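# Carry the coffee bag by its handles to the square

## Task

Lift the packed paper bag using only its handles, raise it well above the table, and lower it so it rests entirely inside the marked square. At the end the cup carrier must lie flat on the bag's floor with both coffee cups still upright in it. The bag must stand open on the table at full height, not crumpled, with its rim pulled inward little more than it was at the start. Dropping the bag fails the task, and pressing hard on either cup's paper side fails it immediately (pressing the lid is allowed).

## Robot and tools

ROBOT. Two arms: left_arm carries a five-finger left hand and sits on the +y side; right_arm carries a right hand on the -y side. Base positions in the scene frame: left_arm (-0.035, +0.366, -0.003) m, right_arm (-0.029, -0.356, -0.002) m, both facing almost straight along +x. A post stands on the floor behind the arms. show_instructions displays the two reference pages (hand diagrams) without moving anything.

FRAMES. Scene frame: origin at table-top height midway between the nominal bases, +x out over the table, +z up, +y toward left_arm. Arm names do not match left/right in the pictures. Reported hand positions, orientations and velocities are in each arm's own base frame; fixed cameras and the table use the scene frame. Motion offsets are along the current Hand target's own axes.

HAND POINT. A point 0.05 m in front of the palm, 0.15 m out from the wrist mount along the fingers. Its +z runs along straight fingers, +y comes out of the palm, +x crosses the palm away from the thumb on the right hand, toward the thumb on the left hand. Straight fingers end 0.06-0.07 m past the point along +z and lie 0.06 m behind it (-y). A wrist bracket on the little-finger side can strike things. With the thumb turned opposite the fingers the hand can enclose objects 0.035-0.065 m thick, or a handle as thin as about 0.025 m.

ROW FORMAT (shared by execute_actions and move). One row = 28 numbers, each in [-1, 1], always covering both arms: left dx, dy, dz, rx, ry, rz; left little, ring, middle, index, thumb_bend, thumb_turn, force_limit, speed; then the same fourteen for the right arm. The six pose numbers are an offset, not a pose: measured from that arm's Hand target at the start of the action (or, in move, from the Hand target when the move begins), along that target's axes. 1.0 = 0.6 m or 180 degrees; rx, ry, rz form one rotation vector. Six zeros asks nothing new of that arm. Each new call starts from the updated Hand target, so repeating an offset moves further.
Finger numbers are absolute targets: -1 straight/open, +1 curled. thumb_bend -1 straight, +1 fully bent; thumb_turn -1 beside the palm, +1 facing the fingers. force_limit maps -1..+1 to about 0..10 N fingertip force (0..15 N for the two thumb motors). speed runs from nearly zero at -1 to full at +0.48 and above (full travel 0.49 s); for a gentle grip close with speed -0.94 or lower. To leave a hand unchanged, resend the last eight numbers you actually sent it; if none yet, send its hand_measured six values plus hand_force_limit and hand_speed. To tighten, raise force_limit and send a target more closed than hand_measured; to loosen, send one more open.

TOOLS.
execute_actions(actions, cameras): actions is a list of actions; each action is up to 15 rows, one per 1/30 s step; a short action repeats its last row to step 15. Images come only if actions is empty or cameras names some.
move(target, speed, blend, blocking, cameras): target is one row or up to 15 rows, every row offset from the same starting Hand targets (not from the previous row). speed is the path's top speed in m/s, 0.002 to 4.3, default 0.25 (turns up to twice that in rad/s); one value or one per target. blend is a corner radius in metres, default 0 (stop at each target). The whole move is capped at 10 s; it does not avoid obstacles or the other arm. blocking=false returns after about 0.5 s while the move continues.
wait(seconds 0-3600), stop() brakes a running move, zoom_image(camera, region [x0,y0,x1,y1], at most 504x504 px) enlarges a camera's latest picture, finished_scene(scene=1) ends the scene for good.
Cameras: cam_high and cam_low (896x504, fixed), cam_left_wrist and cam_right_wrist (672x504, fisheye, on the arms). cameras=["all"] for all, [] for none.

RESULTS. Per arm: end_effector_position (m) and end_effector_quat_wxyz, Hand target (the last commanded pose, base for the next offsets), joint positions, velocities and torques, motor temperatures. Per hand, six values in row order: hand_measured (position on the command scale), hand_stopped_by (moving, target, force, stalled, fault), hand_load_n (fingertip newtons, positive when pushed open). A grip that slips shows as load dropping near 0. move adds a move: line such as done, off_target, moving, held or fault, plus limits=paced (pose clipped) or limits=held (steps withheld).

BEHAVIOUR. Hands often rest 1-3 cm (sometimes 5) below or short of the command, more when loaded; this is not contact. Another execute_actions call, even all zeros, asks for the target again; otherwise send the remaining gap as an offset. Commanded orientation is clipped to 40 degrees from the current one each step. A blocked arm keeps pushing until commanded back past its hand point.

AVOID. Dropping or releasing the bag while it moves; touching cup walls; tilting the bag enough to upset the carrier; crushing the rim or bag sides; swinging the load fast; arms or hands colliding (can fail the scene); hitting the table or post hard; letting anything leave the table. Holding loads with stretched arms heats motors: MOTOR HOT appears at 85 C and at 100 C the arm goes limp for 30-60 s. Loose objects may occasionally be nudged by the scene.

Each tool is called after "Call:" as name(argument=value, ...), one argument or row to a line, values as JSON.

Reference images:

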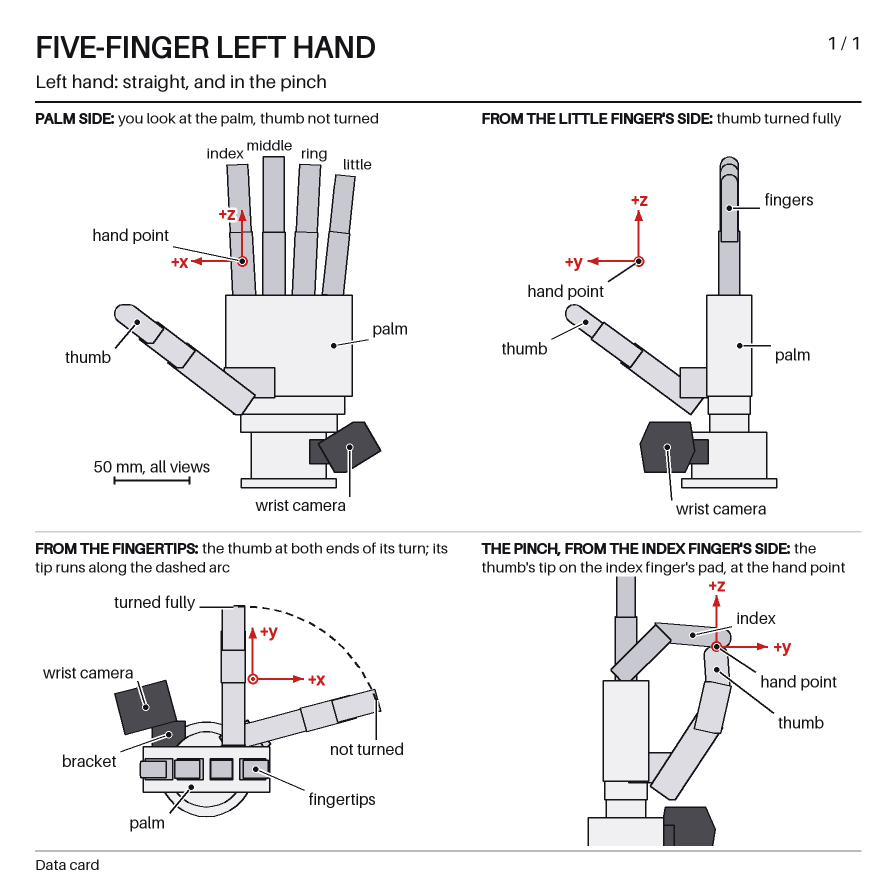

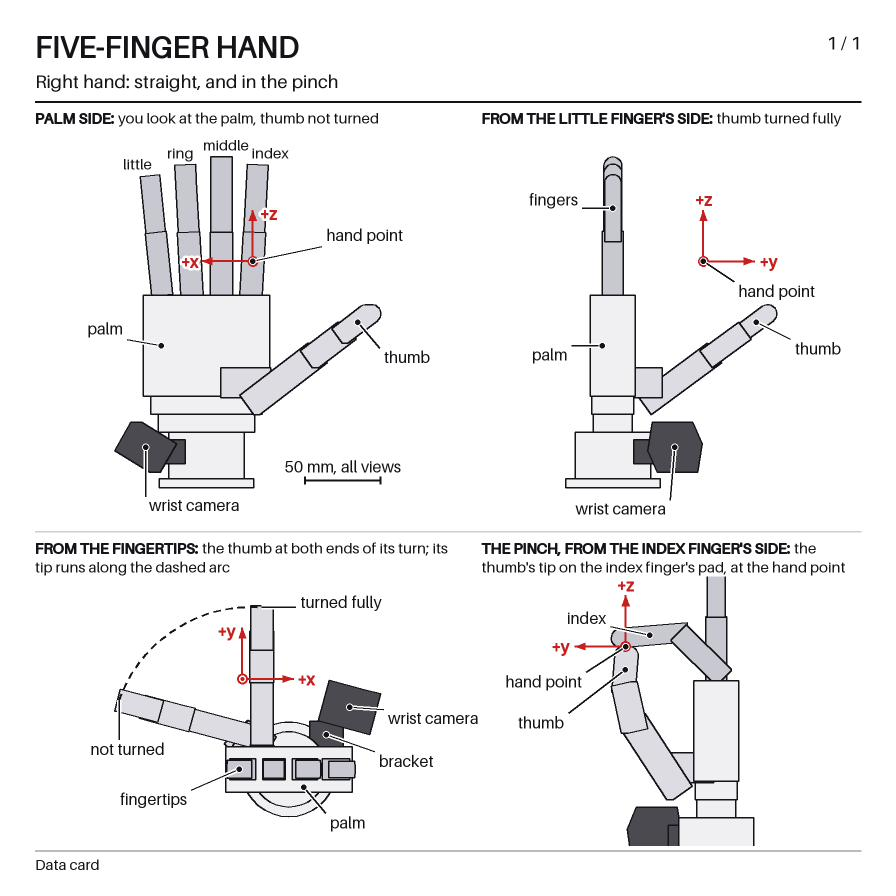

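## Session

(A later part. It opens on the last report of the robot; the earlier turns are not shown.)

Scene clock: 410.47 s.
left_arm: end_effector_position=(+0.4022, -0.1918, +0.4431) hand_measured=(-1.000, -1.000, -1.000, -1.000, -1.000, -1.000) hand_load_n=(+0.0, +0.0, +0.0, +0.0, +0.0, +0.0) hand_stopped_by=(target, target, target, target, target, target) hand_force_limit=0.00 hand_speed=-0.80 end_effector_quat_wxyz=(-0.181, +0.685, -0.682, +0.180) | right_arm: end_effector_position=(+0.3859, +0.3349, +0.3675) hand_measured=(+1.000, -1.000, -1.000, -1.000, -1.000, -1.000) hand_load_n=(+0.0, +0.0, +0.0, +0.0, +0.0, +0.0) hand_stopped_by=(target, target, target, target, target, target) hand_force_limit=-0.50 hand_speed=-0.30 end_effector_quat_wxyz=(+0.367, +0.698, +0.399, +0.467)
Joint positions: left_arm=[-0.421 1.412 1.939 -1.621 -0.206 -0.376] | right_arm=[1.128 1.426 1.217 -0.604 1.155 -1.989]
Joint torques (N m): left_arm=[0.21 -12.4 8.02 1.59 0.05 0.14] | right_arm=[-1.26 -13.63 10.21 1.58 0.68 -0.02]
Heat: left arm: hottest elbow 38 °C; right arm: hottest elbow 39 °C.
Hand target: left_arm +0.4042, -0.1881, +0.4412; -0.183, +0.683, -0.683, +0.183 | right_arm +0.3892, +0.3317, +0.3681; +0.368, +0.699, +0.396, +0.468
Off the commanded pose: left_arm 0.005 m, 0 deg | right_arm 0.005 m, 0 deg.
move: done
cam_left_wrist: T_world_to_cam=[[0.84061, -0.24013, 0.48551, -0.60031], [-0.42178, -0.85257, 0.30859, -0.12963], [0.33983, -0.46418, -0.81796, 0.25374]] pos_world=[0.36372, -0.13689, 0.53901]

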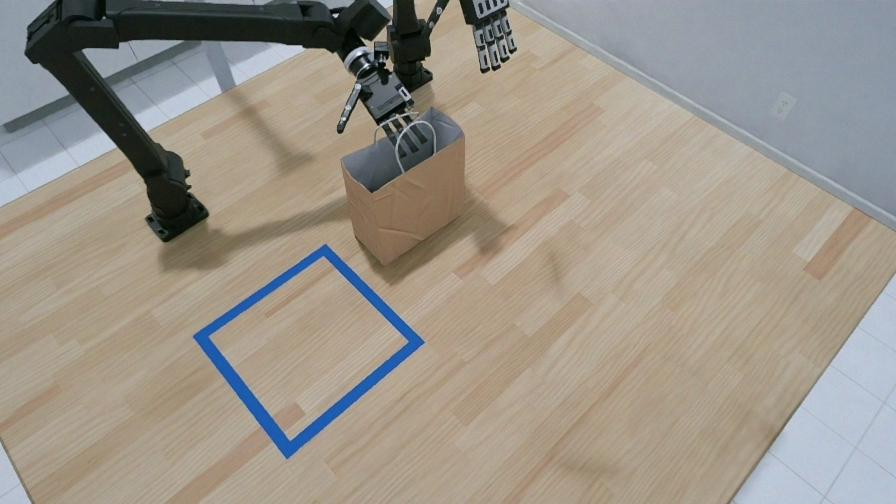

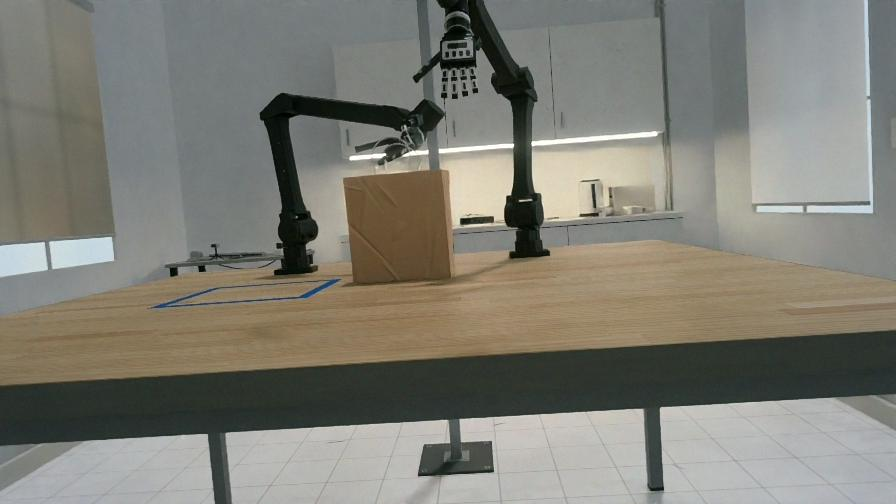

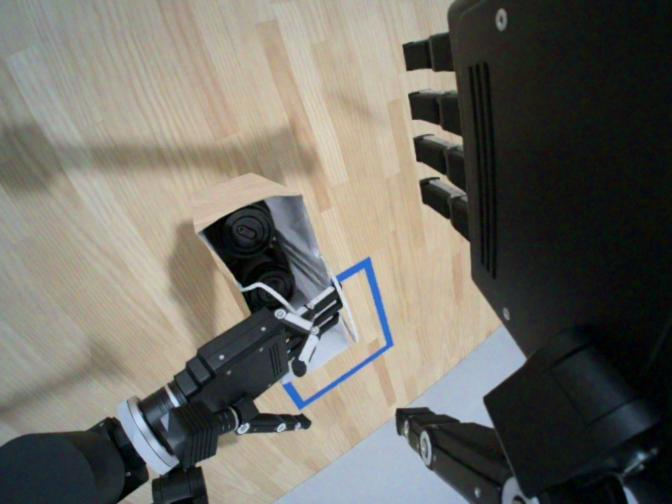

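Call:
move(
  target=[0,0,0,0,0,0,-1,-1,-1,-1,-1,-1,0,-0.8,0.0134,0.0083,0.0567,0,0,0,1,-1,-1,-1,-1,-1,-0.5,-0.3],
  speed=0.04,
  cameras=["cam_high","cam_low","cam_left_wrist"],
)

Call:
zoom_image(
  camera="cam_left_wrist",
  region=[180, 230, 380, 430],
)

Call:
zoom_image(
  camera="cam_high",
  region=[330, 60, 450, 180],
)

Call:
zoom_image(
  camera="cam_low",
  region=[350, 100, 450, 190],
)

Scene clock: 414.50 s.
left_arm: end_effector_position=(+0.4022, -0.1918, +0.4431) hand_measured=(-1.000, -1.000, -1.000, -1.000, -1.000, -1.000) hand_load_n=(+0.0, +0.0, +0.0, +0.0, +0.0, +0.0) hand_stopped_by=(target, target, target, target, target, target) hand_force_limit=0.00 hand_speed=-0.80 end_effector_quat_wxyz=(-0.181, +0.685, -0.682, +0.180) | right_arm: end_effector_position=(+0.4148, +0.3258, +0.3544) hand_measured=(+1.000, -1.000, -1.000, -1.000, -1.000, -1.000) hand_load_n=(+0.0, +0.0, +0.0, +0.0, +0.0, +0.0) hand_stopped_by=(target, target, target, target, target, target) hand_force_limit=-0.50 hand_speed=-0.30 end_effector_quat_wxyz=(+0.370, +0.706, +0.400, +0.453)
Joint positions: left_arm=[-0.421 1.412 1.939 -1.621 -0.206 -0.376] | right_arm=[1.064 1.452 1.217 -0.554 1.109 -2.038]
Joint torques (N m): left_arm=[0.21 -12.45 8.02 1.59 0.04 0.13] | right_arm=[-1.55 -12.57 14.11 1.51 0.66 -0.03]
Heat: left arm: hottest elbow 38 °C; right arm: hottest elbow 39 °C.
Hand target: left_arm +0.4042, -0.1881, +0.4412; -0.183, +0.683, -0.683, +0.183 | right_arm +0.4244, +0.3320, +0.3655; +0.368, +0.699, +0.396, +0.468
Off the commanded pose: left_arm 0.005 m, 0 deg | right_arm 0.016 m, 2 deg.
joint sent to its limit (right arm) — joint 6 (wrist roll), lower limit. The joint targets still meet the commanded pose.
move: off_target (right_arm)
cam_left_wrist: T_world_to_cam=[[0.84061, -0.24013, 0.48551, -0.60031], [-0.42178, -0.85257, 0.30859, -0.12963], [0.33983, -0.46418, -0.81796, 0.25374]] pos_world=[0.36372, -0.13689, 0.53901]

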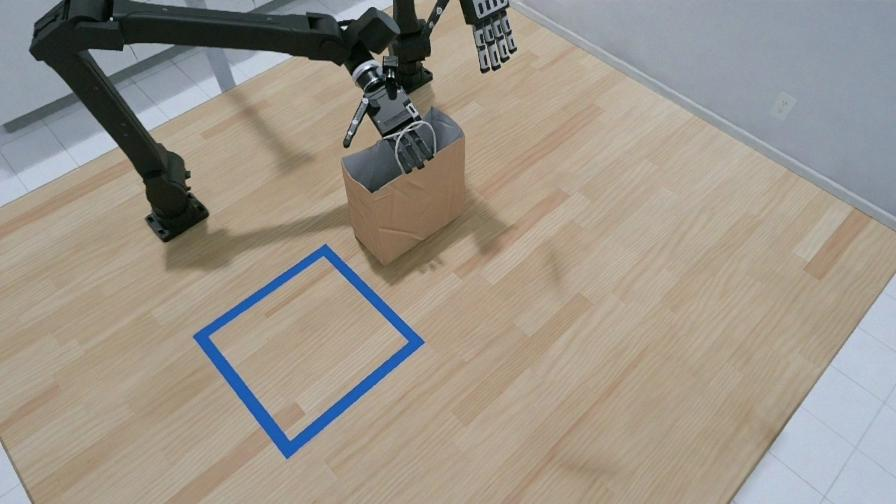

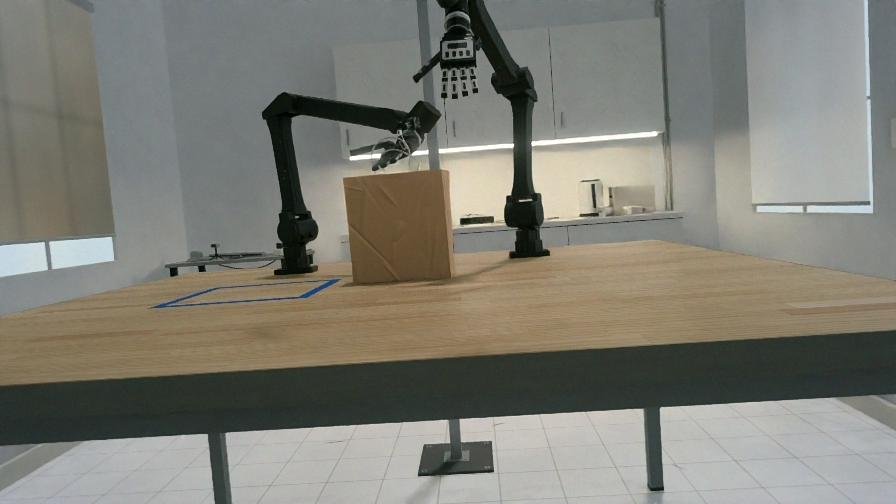

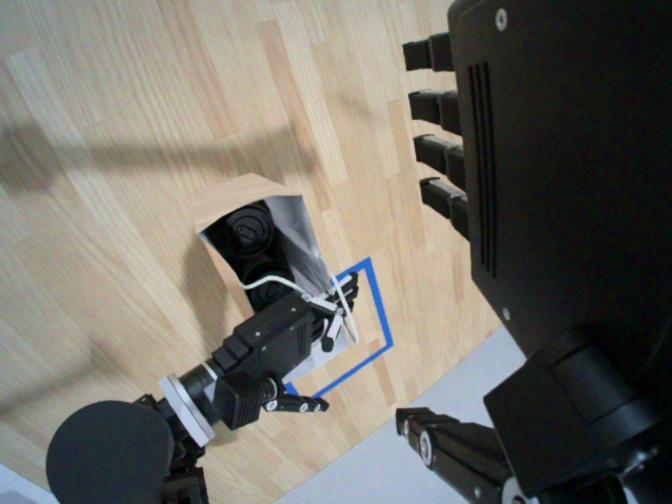

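Scaled by 2.520 from the camera's image (finer frame: 960x720).

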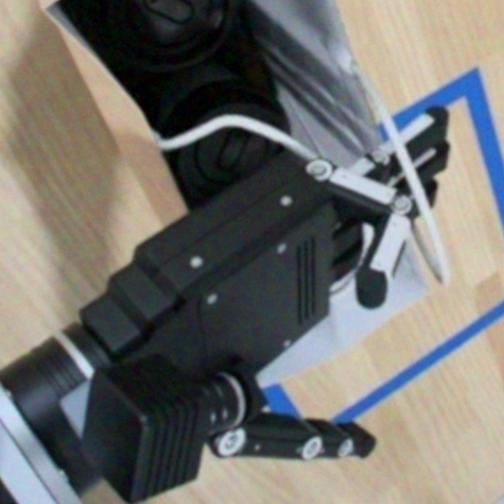

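Scaled by 4.200 from the camera's image (finer frame: 1280x720).

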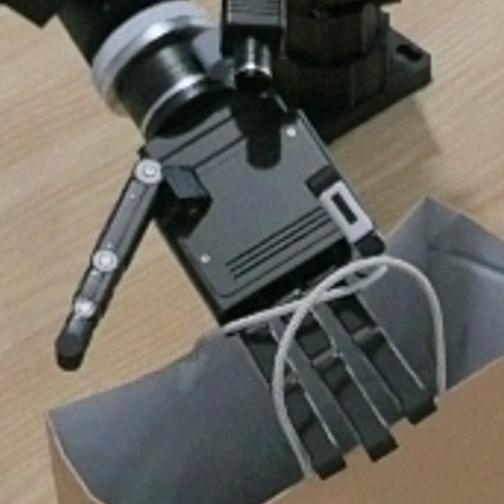

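Scaled by 5.040 from the camera's image (finer frame: 1280x720).

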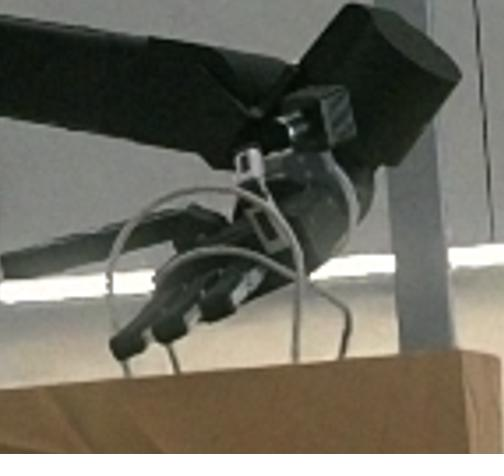

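Call:
move(
  target=[0,0,0,0,0,0,-1,-1,-1,-1,-1,-1,0,-0.8,0.0253,0.0288,0.0045,0,0,0,1,-1,-1,-1,-1,-1,-0.5,-0.3],
  speed=0.04,
  cameras=["cam_high","cam_low","cam_left_wrist"],
)

Call:
zoom_image(
  camera="cam_left_wrist",
  region=[180, 230, 380, 430],
)

Call:
zoom_image(
  camera="cam_high",
  region=[340, 70, 460, 190],
)

Call:
zoom_image(
  camera="cam_low",
  region=[350, 100, 450, 190],
)

Scene clock: 423.23 s.
left_arm: end_effector_position=(+0.4022, -0.1918, +0.4431) hand_measured=(-1.000, -1.000, -1.000, -1.000, -1.000, -1.000) hand_load_n=(+0.0, +0.0, +0.0, +0.0, +0.0, +0.0) hand_stopped_by=(target, target, target, target, target, target) hand_force_limit=0.00 hand_speed=-0.80 end_effector_quat_wxyz=(-0.181, +0.685, -0.682, +0.180) | right_arm: end_effector_position=(+0.4238, +0.3328, +0.3698) hand_measured=(+1.000, -1.000, -1.000, -1.000, -1.000, -1.000) hand_load_n=(+0.0, -0.5, +0.0, +0.0, +0.0, +0.0) hand_stopped_by=(target, target, target, target, target, target) hand_force_limit=-0.50 hand_speed=-0.30 end_effector_quat_wxyz=(+0.368, +0.708, +0.399, +0.452)
Joint positions: left_arm=[-0.421 1.412 1.939 -1.621 -0.206 -0.376] | right_arm=[1.054 1.471 1.282 -0.596 1.1 -2.039]
Joint torques (N m): left_arm=[0.21 -12.51 7.97 1.59 0.06 0.14] | right_arm=[-1.44 -13.04 15.43 0.91 0.73 -0.02]
Heat: left arm: hottest elbow 37 °C; right arm: hottest elbow 39 °C.
Hand target: left_arm +0.4042, -0.1881, +0.4412; -0.183, +0.683, -0.683, +0.183 | right_arm +0.4344, +0.3381, +0.3856; +0.368, +0.699, +0.396, +0.468
Off the commanded pose: left_arm 0.005 m, 0 deg | right_arm 0.020 m, 2 deg.
joint sent to its limit (right arm) — joint 6 (wrist roll), lower limit. The joint targets still meet the commanded pose.
move: off_target (right_arm)
cam_left_wrist: T_world_to_cam=[[0.84061, -0.24013, 0.48551, -0.60031], [-0.42178, -0.85257, 0.30859, -0.12963], [0.33983, -0.46418, -0.81796, 0.25374]] pos_world=[0.36372, -0.13689, 0.53901]

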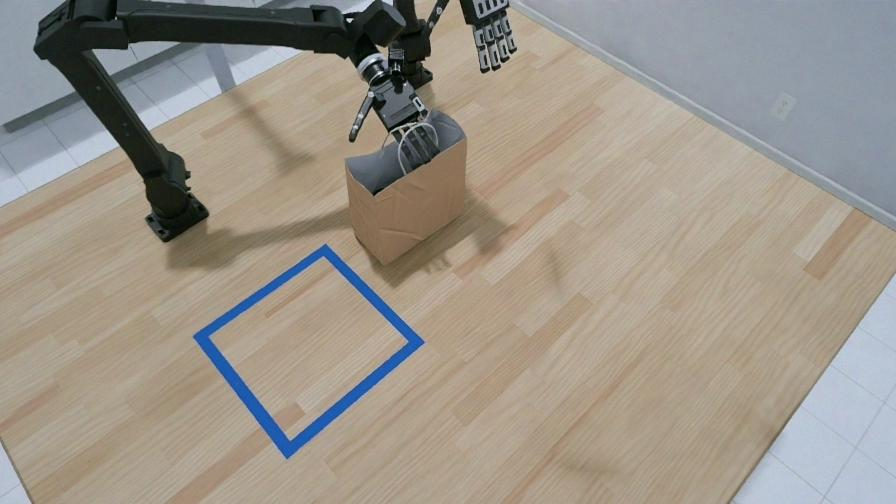

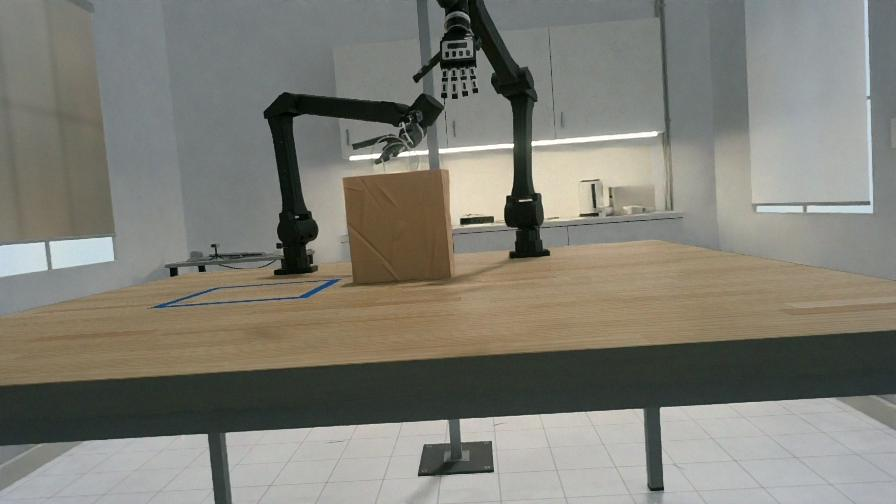

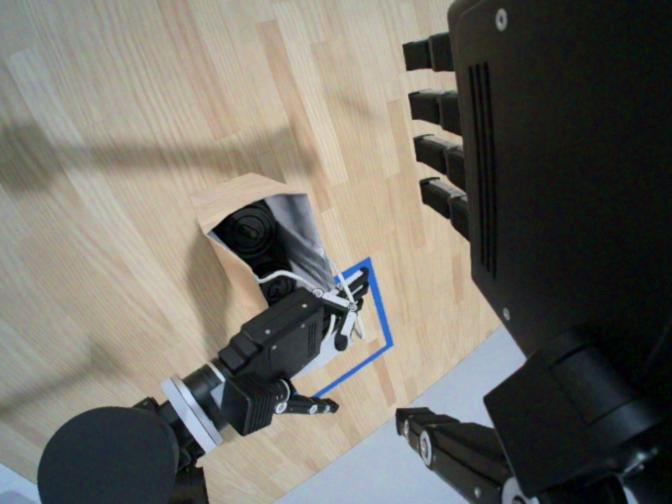

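Scaled by 2.520 from the camera's image (finer frame: 960x720).

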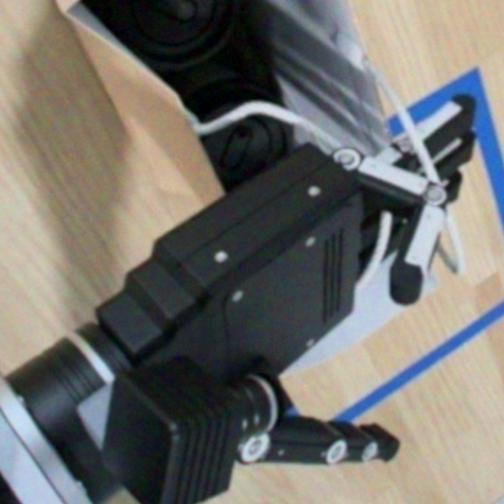

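Scaled by 4.200 from the camera's image (finer frame: 1280x720).

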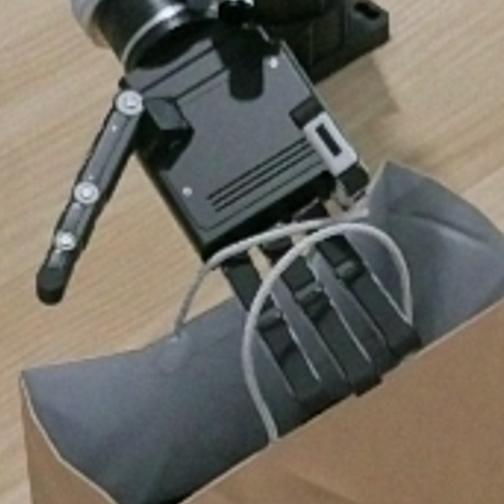

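Scaled by 5.040 from the camera's image (finer frame: 1280x720).

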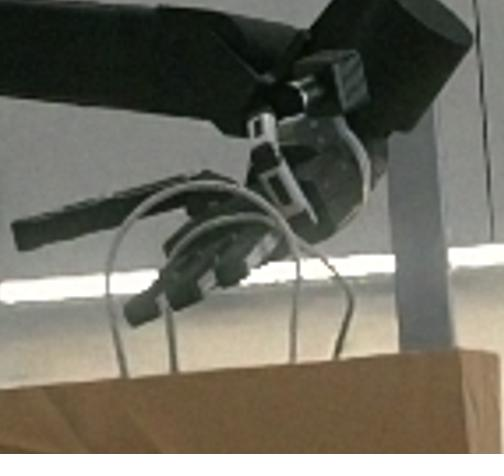

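Call:
move(
  target=[0,0,0,0,0,0,-1,-1,-1,-1,-1,-1,0,-0.8,0.007,0.0253,-0.0285,0,0,0,1,-1,-1,-1,-1,-1,-0.5,-0.3],
  speed=0.04,
  cameras=["cam_high","cam_low","cam_left_wrist"],
)

Call:
zoom_image(
  camera="cam_left_wrist",
  region=[180, 230, 380, 430],
)

Call:
zoom_image(
  camera="cam_high",
  region=[340, 70, 460, 190],
)

Call:
zoom_image(
  camera="cam_low",
  region=[350, 100, 450, 190],
)

Scene clock: 430.37 s.
left_arm: end_effector_position=(+0.4022, -0.1918, +0.4431) hand_measured=(-1.000, -1.000, -1.000, -1.000, -1.000, -1.000) hand_load_n=(+0.0, +0.0, -0.5, +0.0, +0.0, +0.0) hand_stopped_by=(target, target, target, target, target, target) hand_force_limit=0.00 hand_speed=-0.80 end_effector_quat_wxyz=(-0.181, +0.685, -0.682, +0.180) | right_arm: end_effector_position=(+0.4228, +0.3306, +0.3752) hand_measured=(+1.000, -1.000, -1.000, -1.000, -1.000, -1.000) hand_load_n=(+0.0, +0.0, +0.0, +0.0, +0.0, +0.0) hand_stopped_by=(target, target, target, target, target, target) hand_force_limit=-0.50 hand_speed=-0.30 end_effector_quat_wxyz=(+0.378, +0.706, +0.404, +0.442)
Joint positions: left_arm=[-0.421 1.412 1.939 -1.621 -0.206 -0.376] | right_arm=[1.054 1.471 1.298 -0.641 1.109 -2.039]
Joint torques (N m): left_arm=[0.15 -12.34 8.01 1.62 0.05 0.13] | right_arm=[-0.03 -15.21 15.27 1.06 0.96 -0.01]
Heat: left arm: hottest elbow 37 °C; right arm: hottest elbow 40 °C.
Hand target: left_arm +0.4042, -0.1881, +0.4412; -0.183, +0.683, -0.683, +0.183 | right_arm +0.4224, +0.3380, +0.4055; +0.368, +0.699, +0.396, +0.468
Off the commanded pose: left_arm 0.005 m, 0 deg | right_arm 0.031 m, 3 deg.
joint sent to its limit (right arm) — joint 6 (wrist roll), lower limit. The joint targets still meet the commanded pose.
move: off_target (right_arm)
cam_left_wrist: T_world_to_cam=[[0.84061, -0.24013, 0.48551, -0.60031], [-0.42178, -0.85257, 0.30859, -0.12963], [0.33983, -0.46418, -0.81796, 0.25374]] pos_world=[0.36372, -0.13689, 0.53901]

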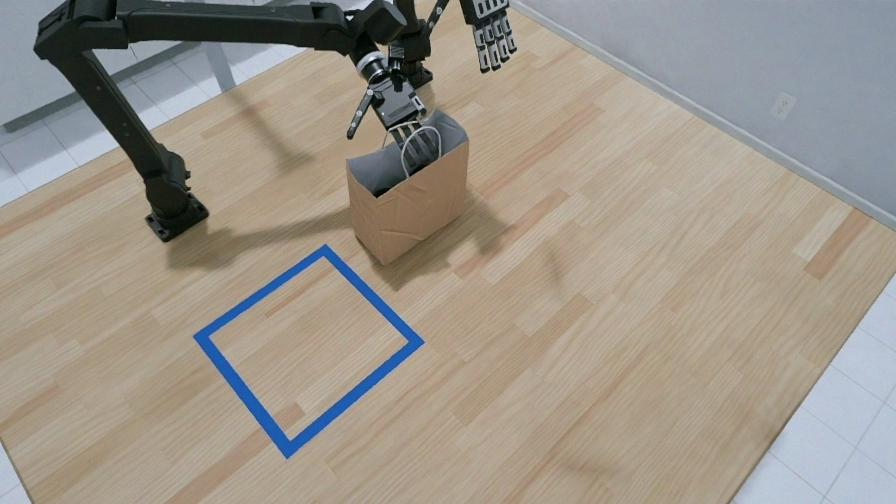

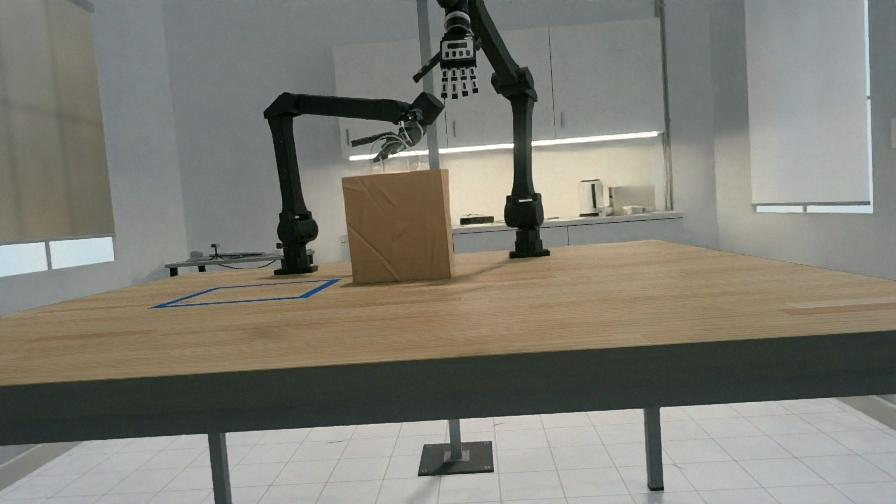

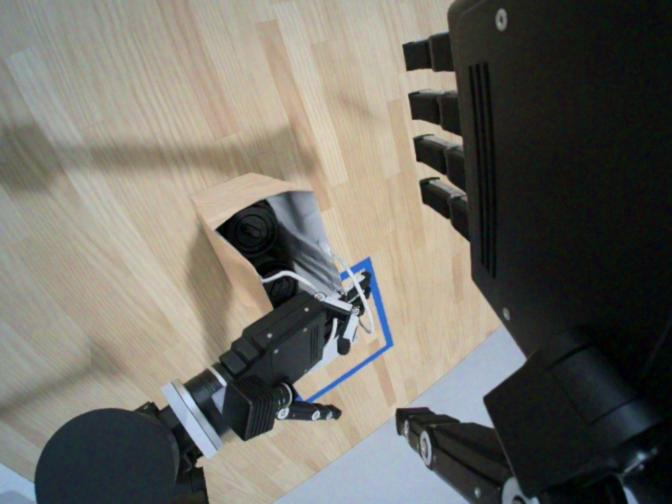

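Scaled by 2.520 from the camera's image (finer frame: 960x720).

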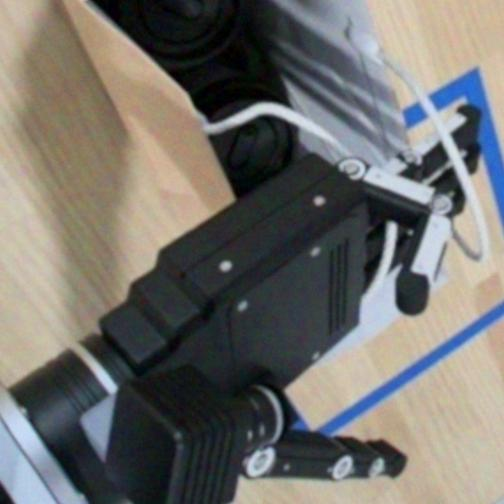

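Scaled by 4.200 from the camera's image (finer frame: 1280x720).

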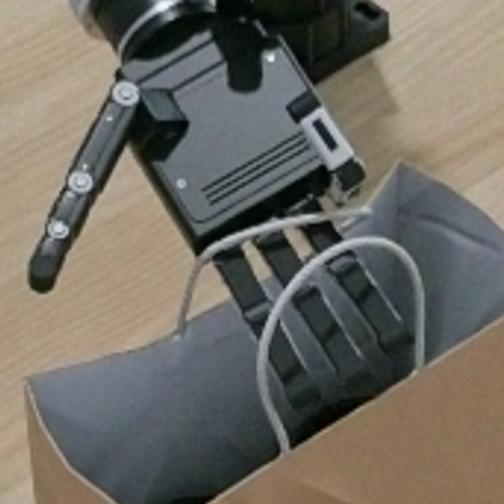

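Scaled by 5.040 from the camera's image (finer frame: 1280x720).

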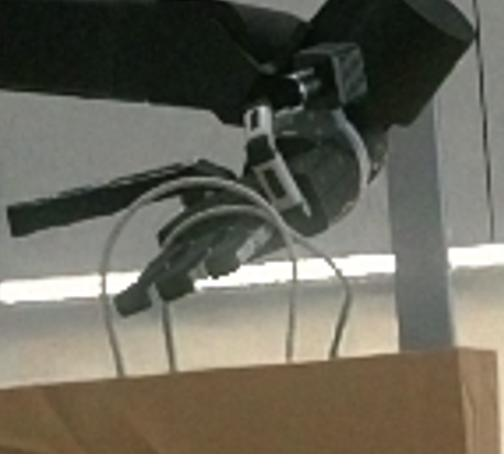

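Call:
move(
  target=[0,0,0,0,0,0,-1,-1,-1,-1,-1,-1,0,-0.8,-0.0248,-0.034,-0.004,0,0,0,1,-1,-1,-1,-1,-1,-0.5,-0.3],
  speed=0.04,
  cameras=["cam_high","cam_low","cam_left_wrist"],
)

Call:
zoom_image(
  camera="cam_high",
  region=[340, 70, 460, 190],
)

Call:
zoom_image(
  camera="cam_low",
  region=[330, 100, 470, 190],
)

Scene clock: 437.13 s.
left_arm: end_effector_position=(+0.4022, -0.1918, +0.4431) hand_measured=(-1.000, -1.000, -1.000, -1.000, -1.000, -1.000) hand_load_n=(+0.0, +0.0, +0.0, +0.0, +0.0, +0.0) hand_stopped_by=(target, target, target, target, target, target) hand_force_limit=0.00 hand_speed=-0.80 end_effector_quat_wxyz=(-0.181, +0.685, -0.682, +0.180) | right_arm: end_effector_position=(+0.4161, +0.3319, +0.3733) hand_measured=(+1.000, -1.000, -1.000, -1.000, -1.000, -1.000) hand_load_n=(+0.0, -0.5, +0.0, +0.5, +0.0, +0.0) hand_stopped_by=(target, target, target, target, target, target) hand_force_limit=-0.50 hand_speed=-0.30 end_effector_quat_wxyz=(+0.372, +0.704, +0.398, +0.455)
Joint positions: left_arm=[-0.421 1.412 1.939 -1.621 -0.206 -0.376] | right_arm=[1.068 1.459 1.271 -0.598 1.118 -2.039]
Joint torques (N m): left_arm=[0.09 -12.28 8.01 1.62 0.05 0.15] | right_arm=[-0.09 -15.15 10.77 1.74 0.95 -0.01]
Heat: left arm: hottest elbow 37 °C; right arm: hottest elbow 41 °C.
Hand target: left_arm +0.4042, -0.1881, +0.4412; -0.183, +0.683, -0.683, +0.183 | right_arm +0.4121, +0.3336, +0.3828; +0.368, +0.699, +0.396, +0.468
Off the commanded pose: left_arm 0.005 m, 0 deg | right_arm 0.010 m, 2 deg.
joint sent to its limit (right arm) — joint 6 (wrist roll), lower limit. The joint targets still meet the commanded pose.
move: done
cam_left_wrist: T_world_to_cam=[[0.84061, -0.24013, 0.48551, -0.60031], [-0.42178, -0.85257, 0.30859, -0.12963], [0.33983, -0.46418, -0.81796, 0.25374]] pos_world=[0.36372, -0.13689, 0.53901]

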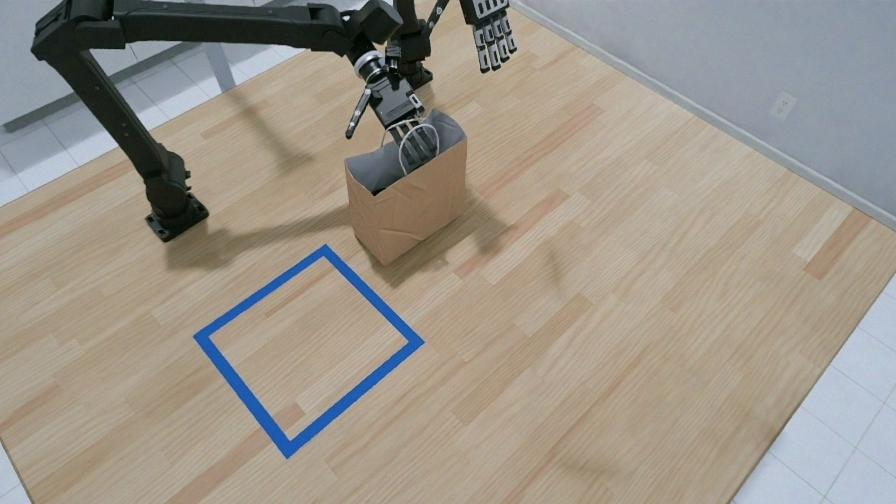

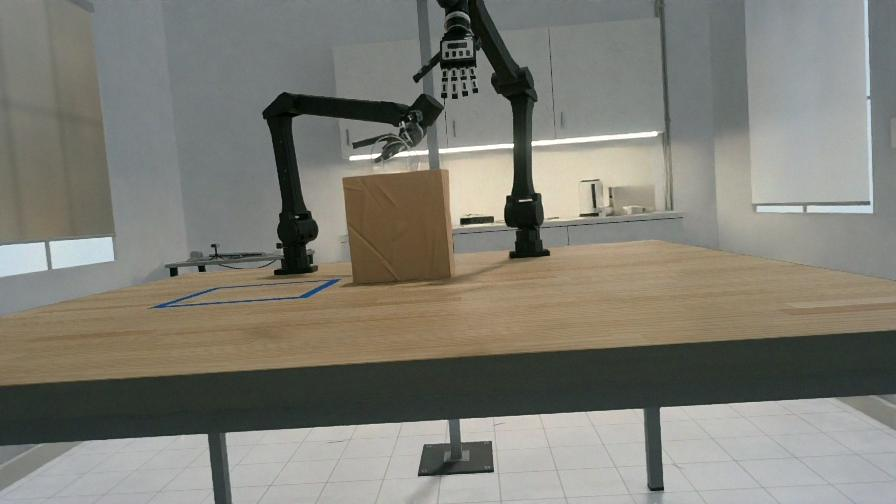

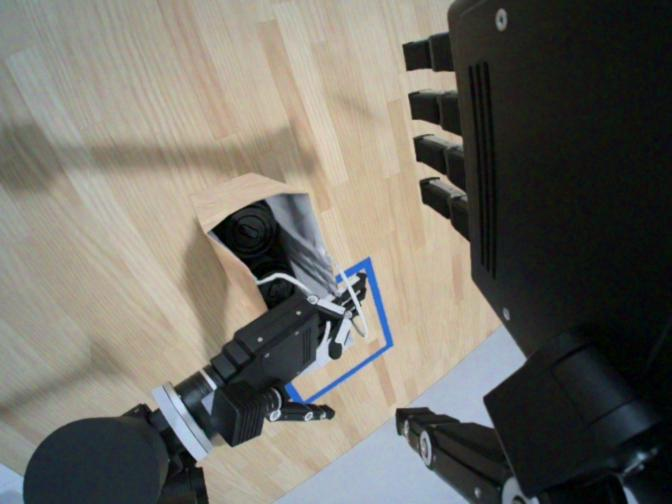

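Scaled by 4.200 from the camera's image (finer frame: 1280x720).

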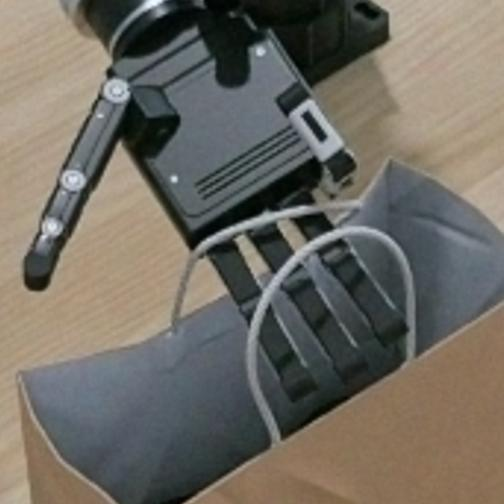

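Scaled by 3.600 from the camera's image (finer frame: 1280x720).

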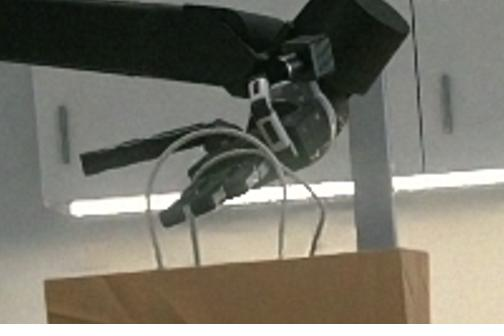

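Call:
zoom_image(
  camera="cam_low",
  region=[365, 125, 425, 180],
)

Call:
zoom_image(
  camera="cam_left_wrist",
  region=[290, 240, 400, 370],
)

Call:
zoom_image(
  camera="cam_high",
  region=[380, 110, 450, 190],
)

Scaled by 8.400 from the camera's image (finer frame: 1280x720).

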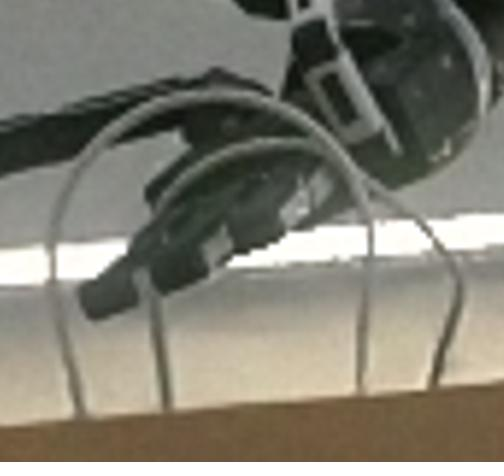

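Scaled by 3.877 from the camera's image (finer frame: 960x720).

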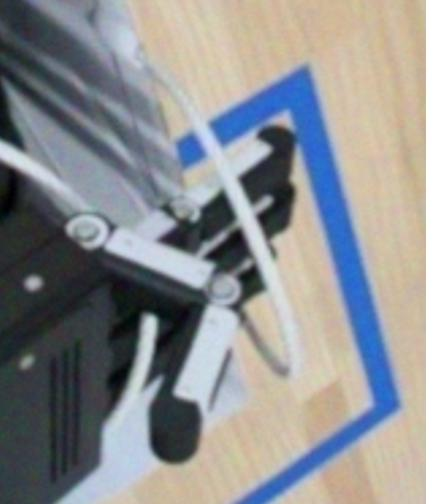

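Scaled by 6.300 from the camera's image (finer frame: 1280x720).

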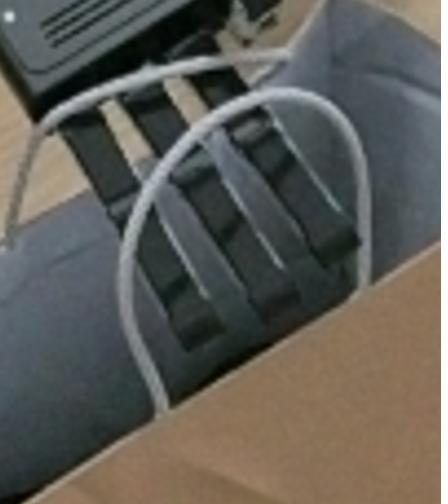

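Call:
move(
  target=[0,0,0,0,0,0,-1,-1,-1,-1,-1,-1,0,-0.8,0,0,0,0,0,0,1,-0.3,-0.3,-0.3,-1,-1,-0.2,-0.6],
  speed=0.04,
  cameras=["cam_high","cam_low","cam_left_wrist"],
)

Call:
zoom_image(
  camera="cam_low",
  region=[365, 125, 425, 180],
)

Call:
zoom_image(
  camera="cam_left_wrist",
  region=[270, 230, 400, 370],
)

Call:
zoom_image(
  camera="cam_high",
  region=[370, 100, 450, 190],
)

Scene clock: 446.57 s.
left_arm: end_effector_position=(+0.4022, -0.1918, +0.4431) hand_measured=(-1.000, -1.000, -1.000, -1.000, -1.000, -1.000) hand_load_n=(+0.0, +0.5, +0.0, +0.0, -0.5, +0.0) hand_stopped_by=(target, target, target, target, target, target) hand_force_limit=0.00 hand_speed=-0.80 end_effector_quat_wxyz=(-0.181, +0.685, -0.682, +0.180) | right_arm: end_effector_position=(+0.4158, +0.3315, +0.3720) hand_measured=(+1.000, -0.300, -0.300, -0.300, -1.000, -1.000) hand_load_n=(+0.0, +0.5, +0.0, +0.5, +0.0, +0.0) hand_stopped_by=(target, target, target, target, target, target) hand_force_limit=-0.20 hand_speed=-0.60 end_effector_quat_wxyz=(+0.373, +0.704, +0.399, +0.454)
Joint positions: left_arm=[-0.421 1.412 1.939 -1.621 -0.206 -0.376] | right_arm=[1.068 1.459 1.268 -0.598 1.119 -2.039]
Joint torques (N m): left_arm=[0.09 -12.45 7.95 1.62 0.05 0.13] | right_arm=[-0.03 -15.15 10.95 1.68 0.95 -0.02]
Heat: left arm: hottest elbow 37 °C; right arm: hottest elbow 40 °C.
Hand target: left_arm +0.4042, -0.1881, +0.4412; -0.183, +0.683, -0.683, +0.183 | right_arm +0.4122, +0.3334, +0.3829; +0.368, +0.699, +0.396, +0.468
Off the commanded pose: left_arm 0.005 m, 0 deg | right_arm 0.012 m, 2 deg.
joint sent to its limit (right arm) — joint 6 (wrist roll), lower limit. The joint targets still meet the commanded pose.
move: done
cam_left_wrist: T_world_to_cam=[[0.84061, -0.24013, 0.48551, -0.60031], [-0.42178, -0.85257, 0.30859, -0.12963], [0.33983, -0.46418, -0.81796, 0.25374]] pos_world=[0.36372, -0.13689, 0.53901]

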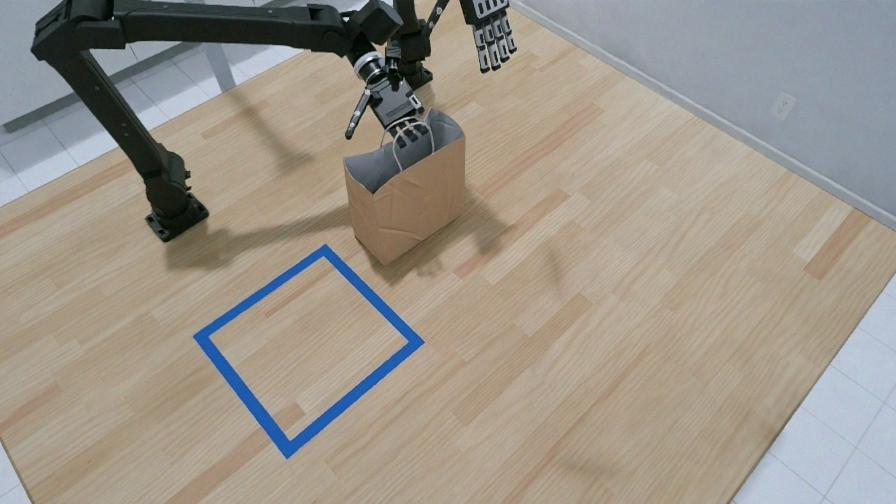

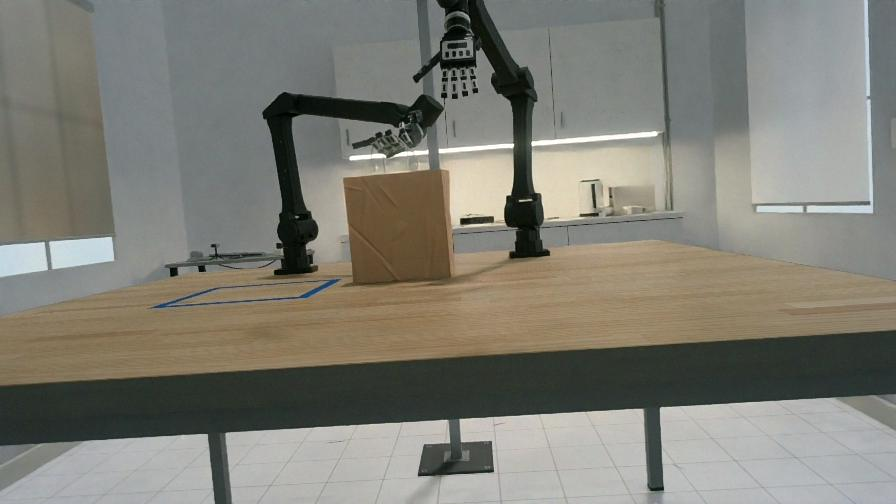

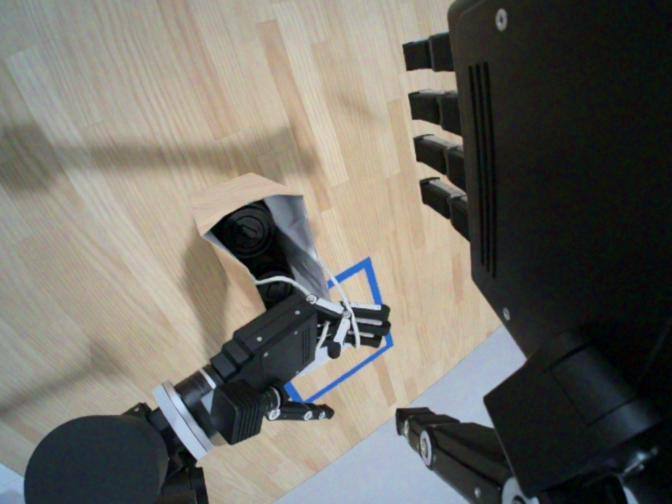

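Scaled by 8.400 from the camera's image (finer frame: 1280x720).

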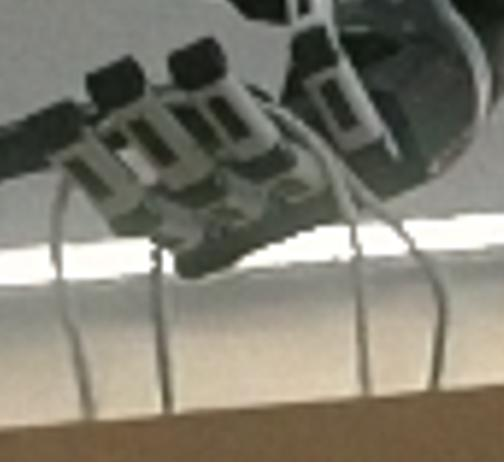

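Scaled by 3.600 from the camera's image (finer frame: 960x720).

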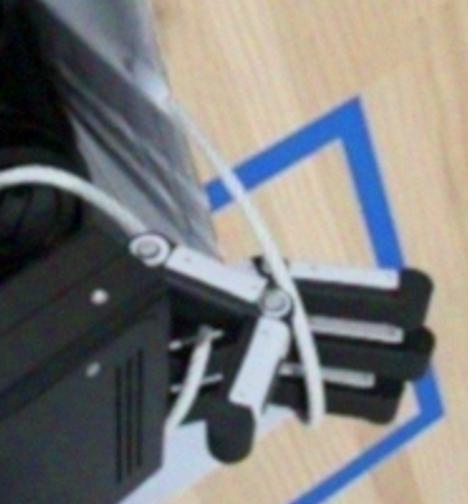

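Scaled by 5.600 from the camera's image (finer frame: 1280x720).

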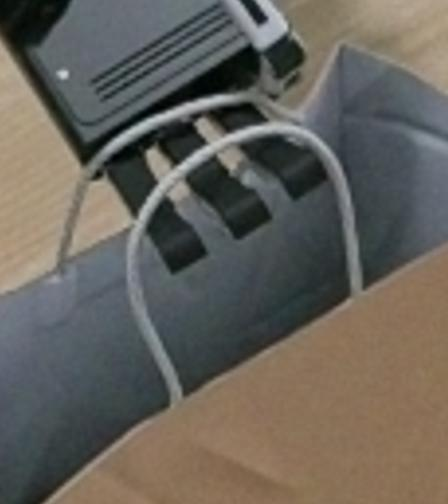

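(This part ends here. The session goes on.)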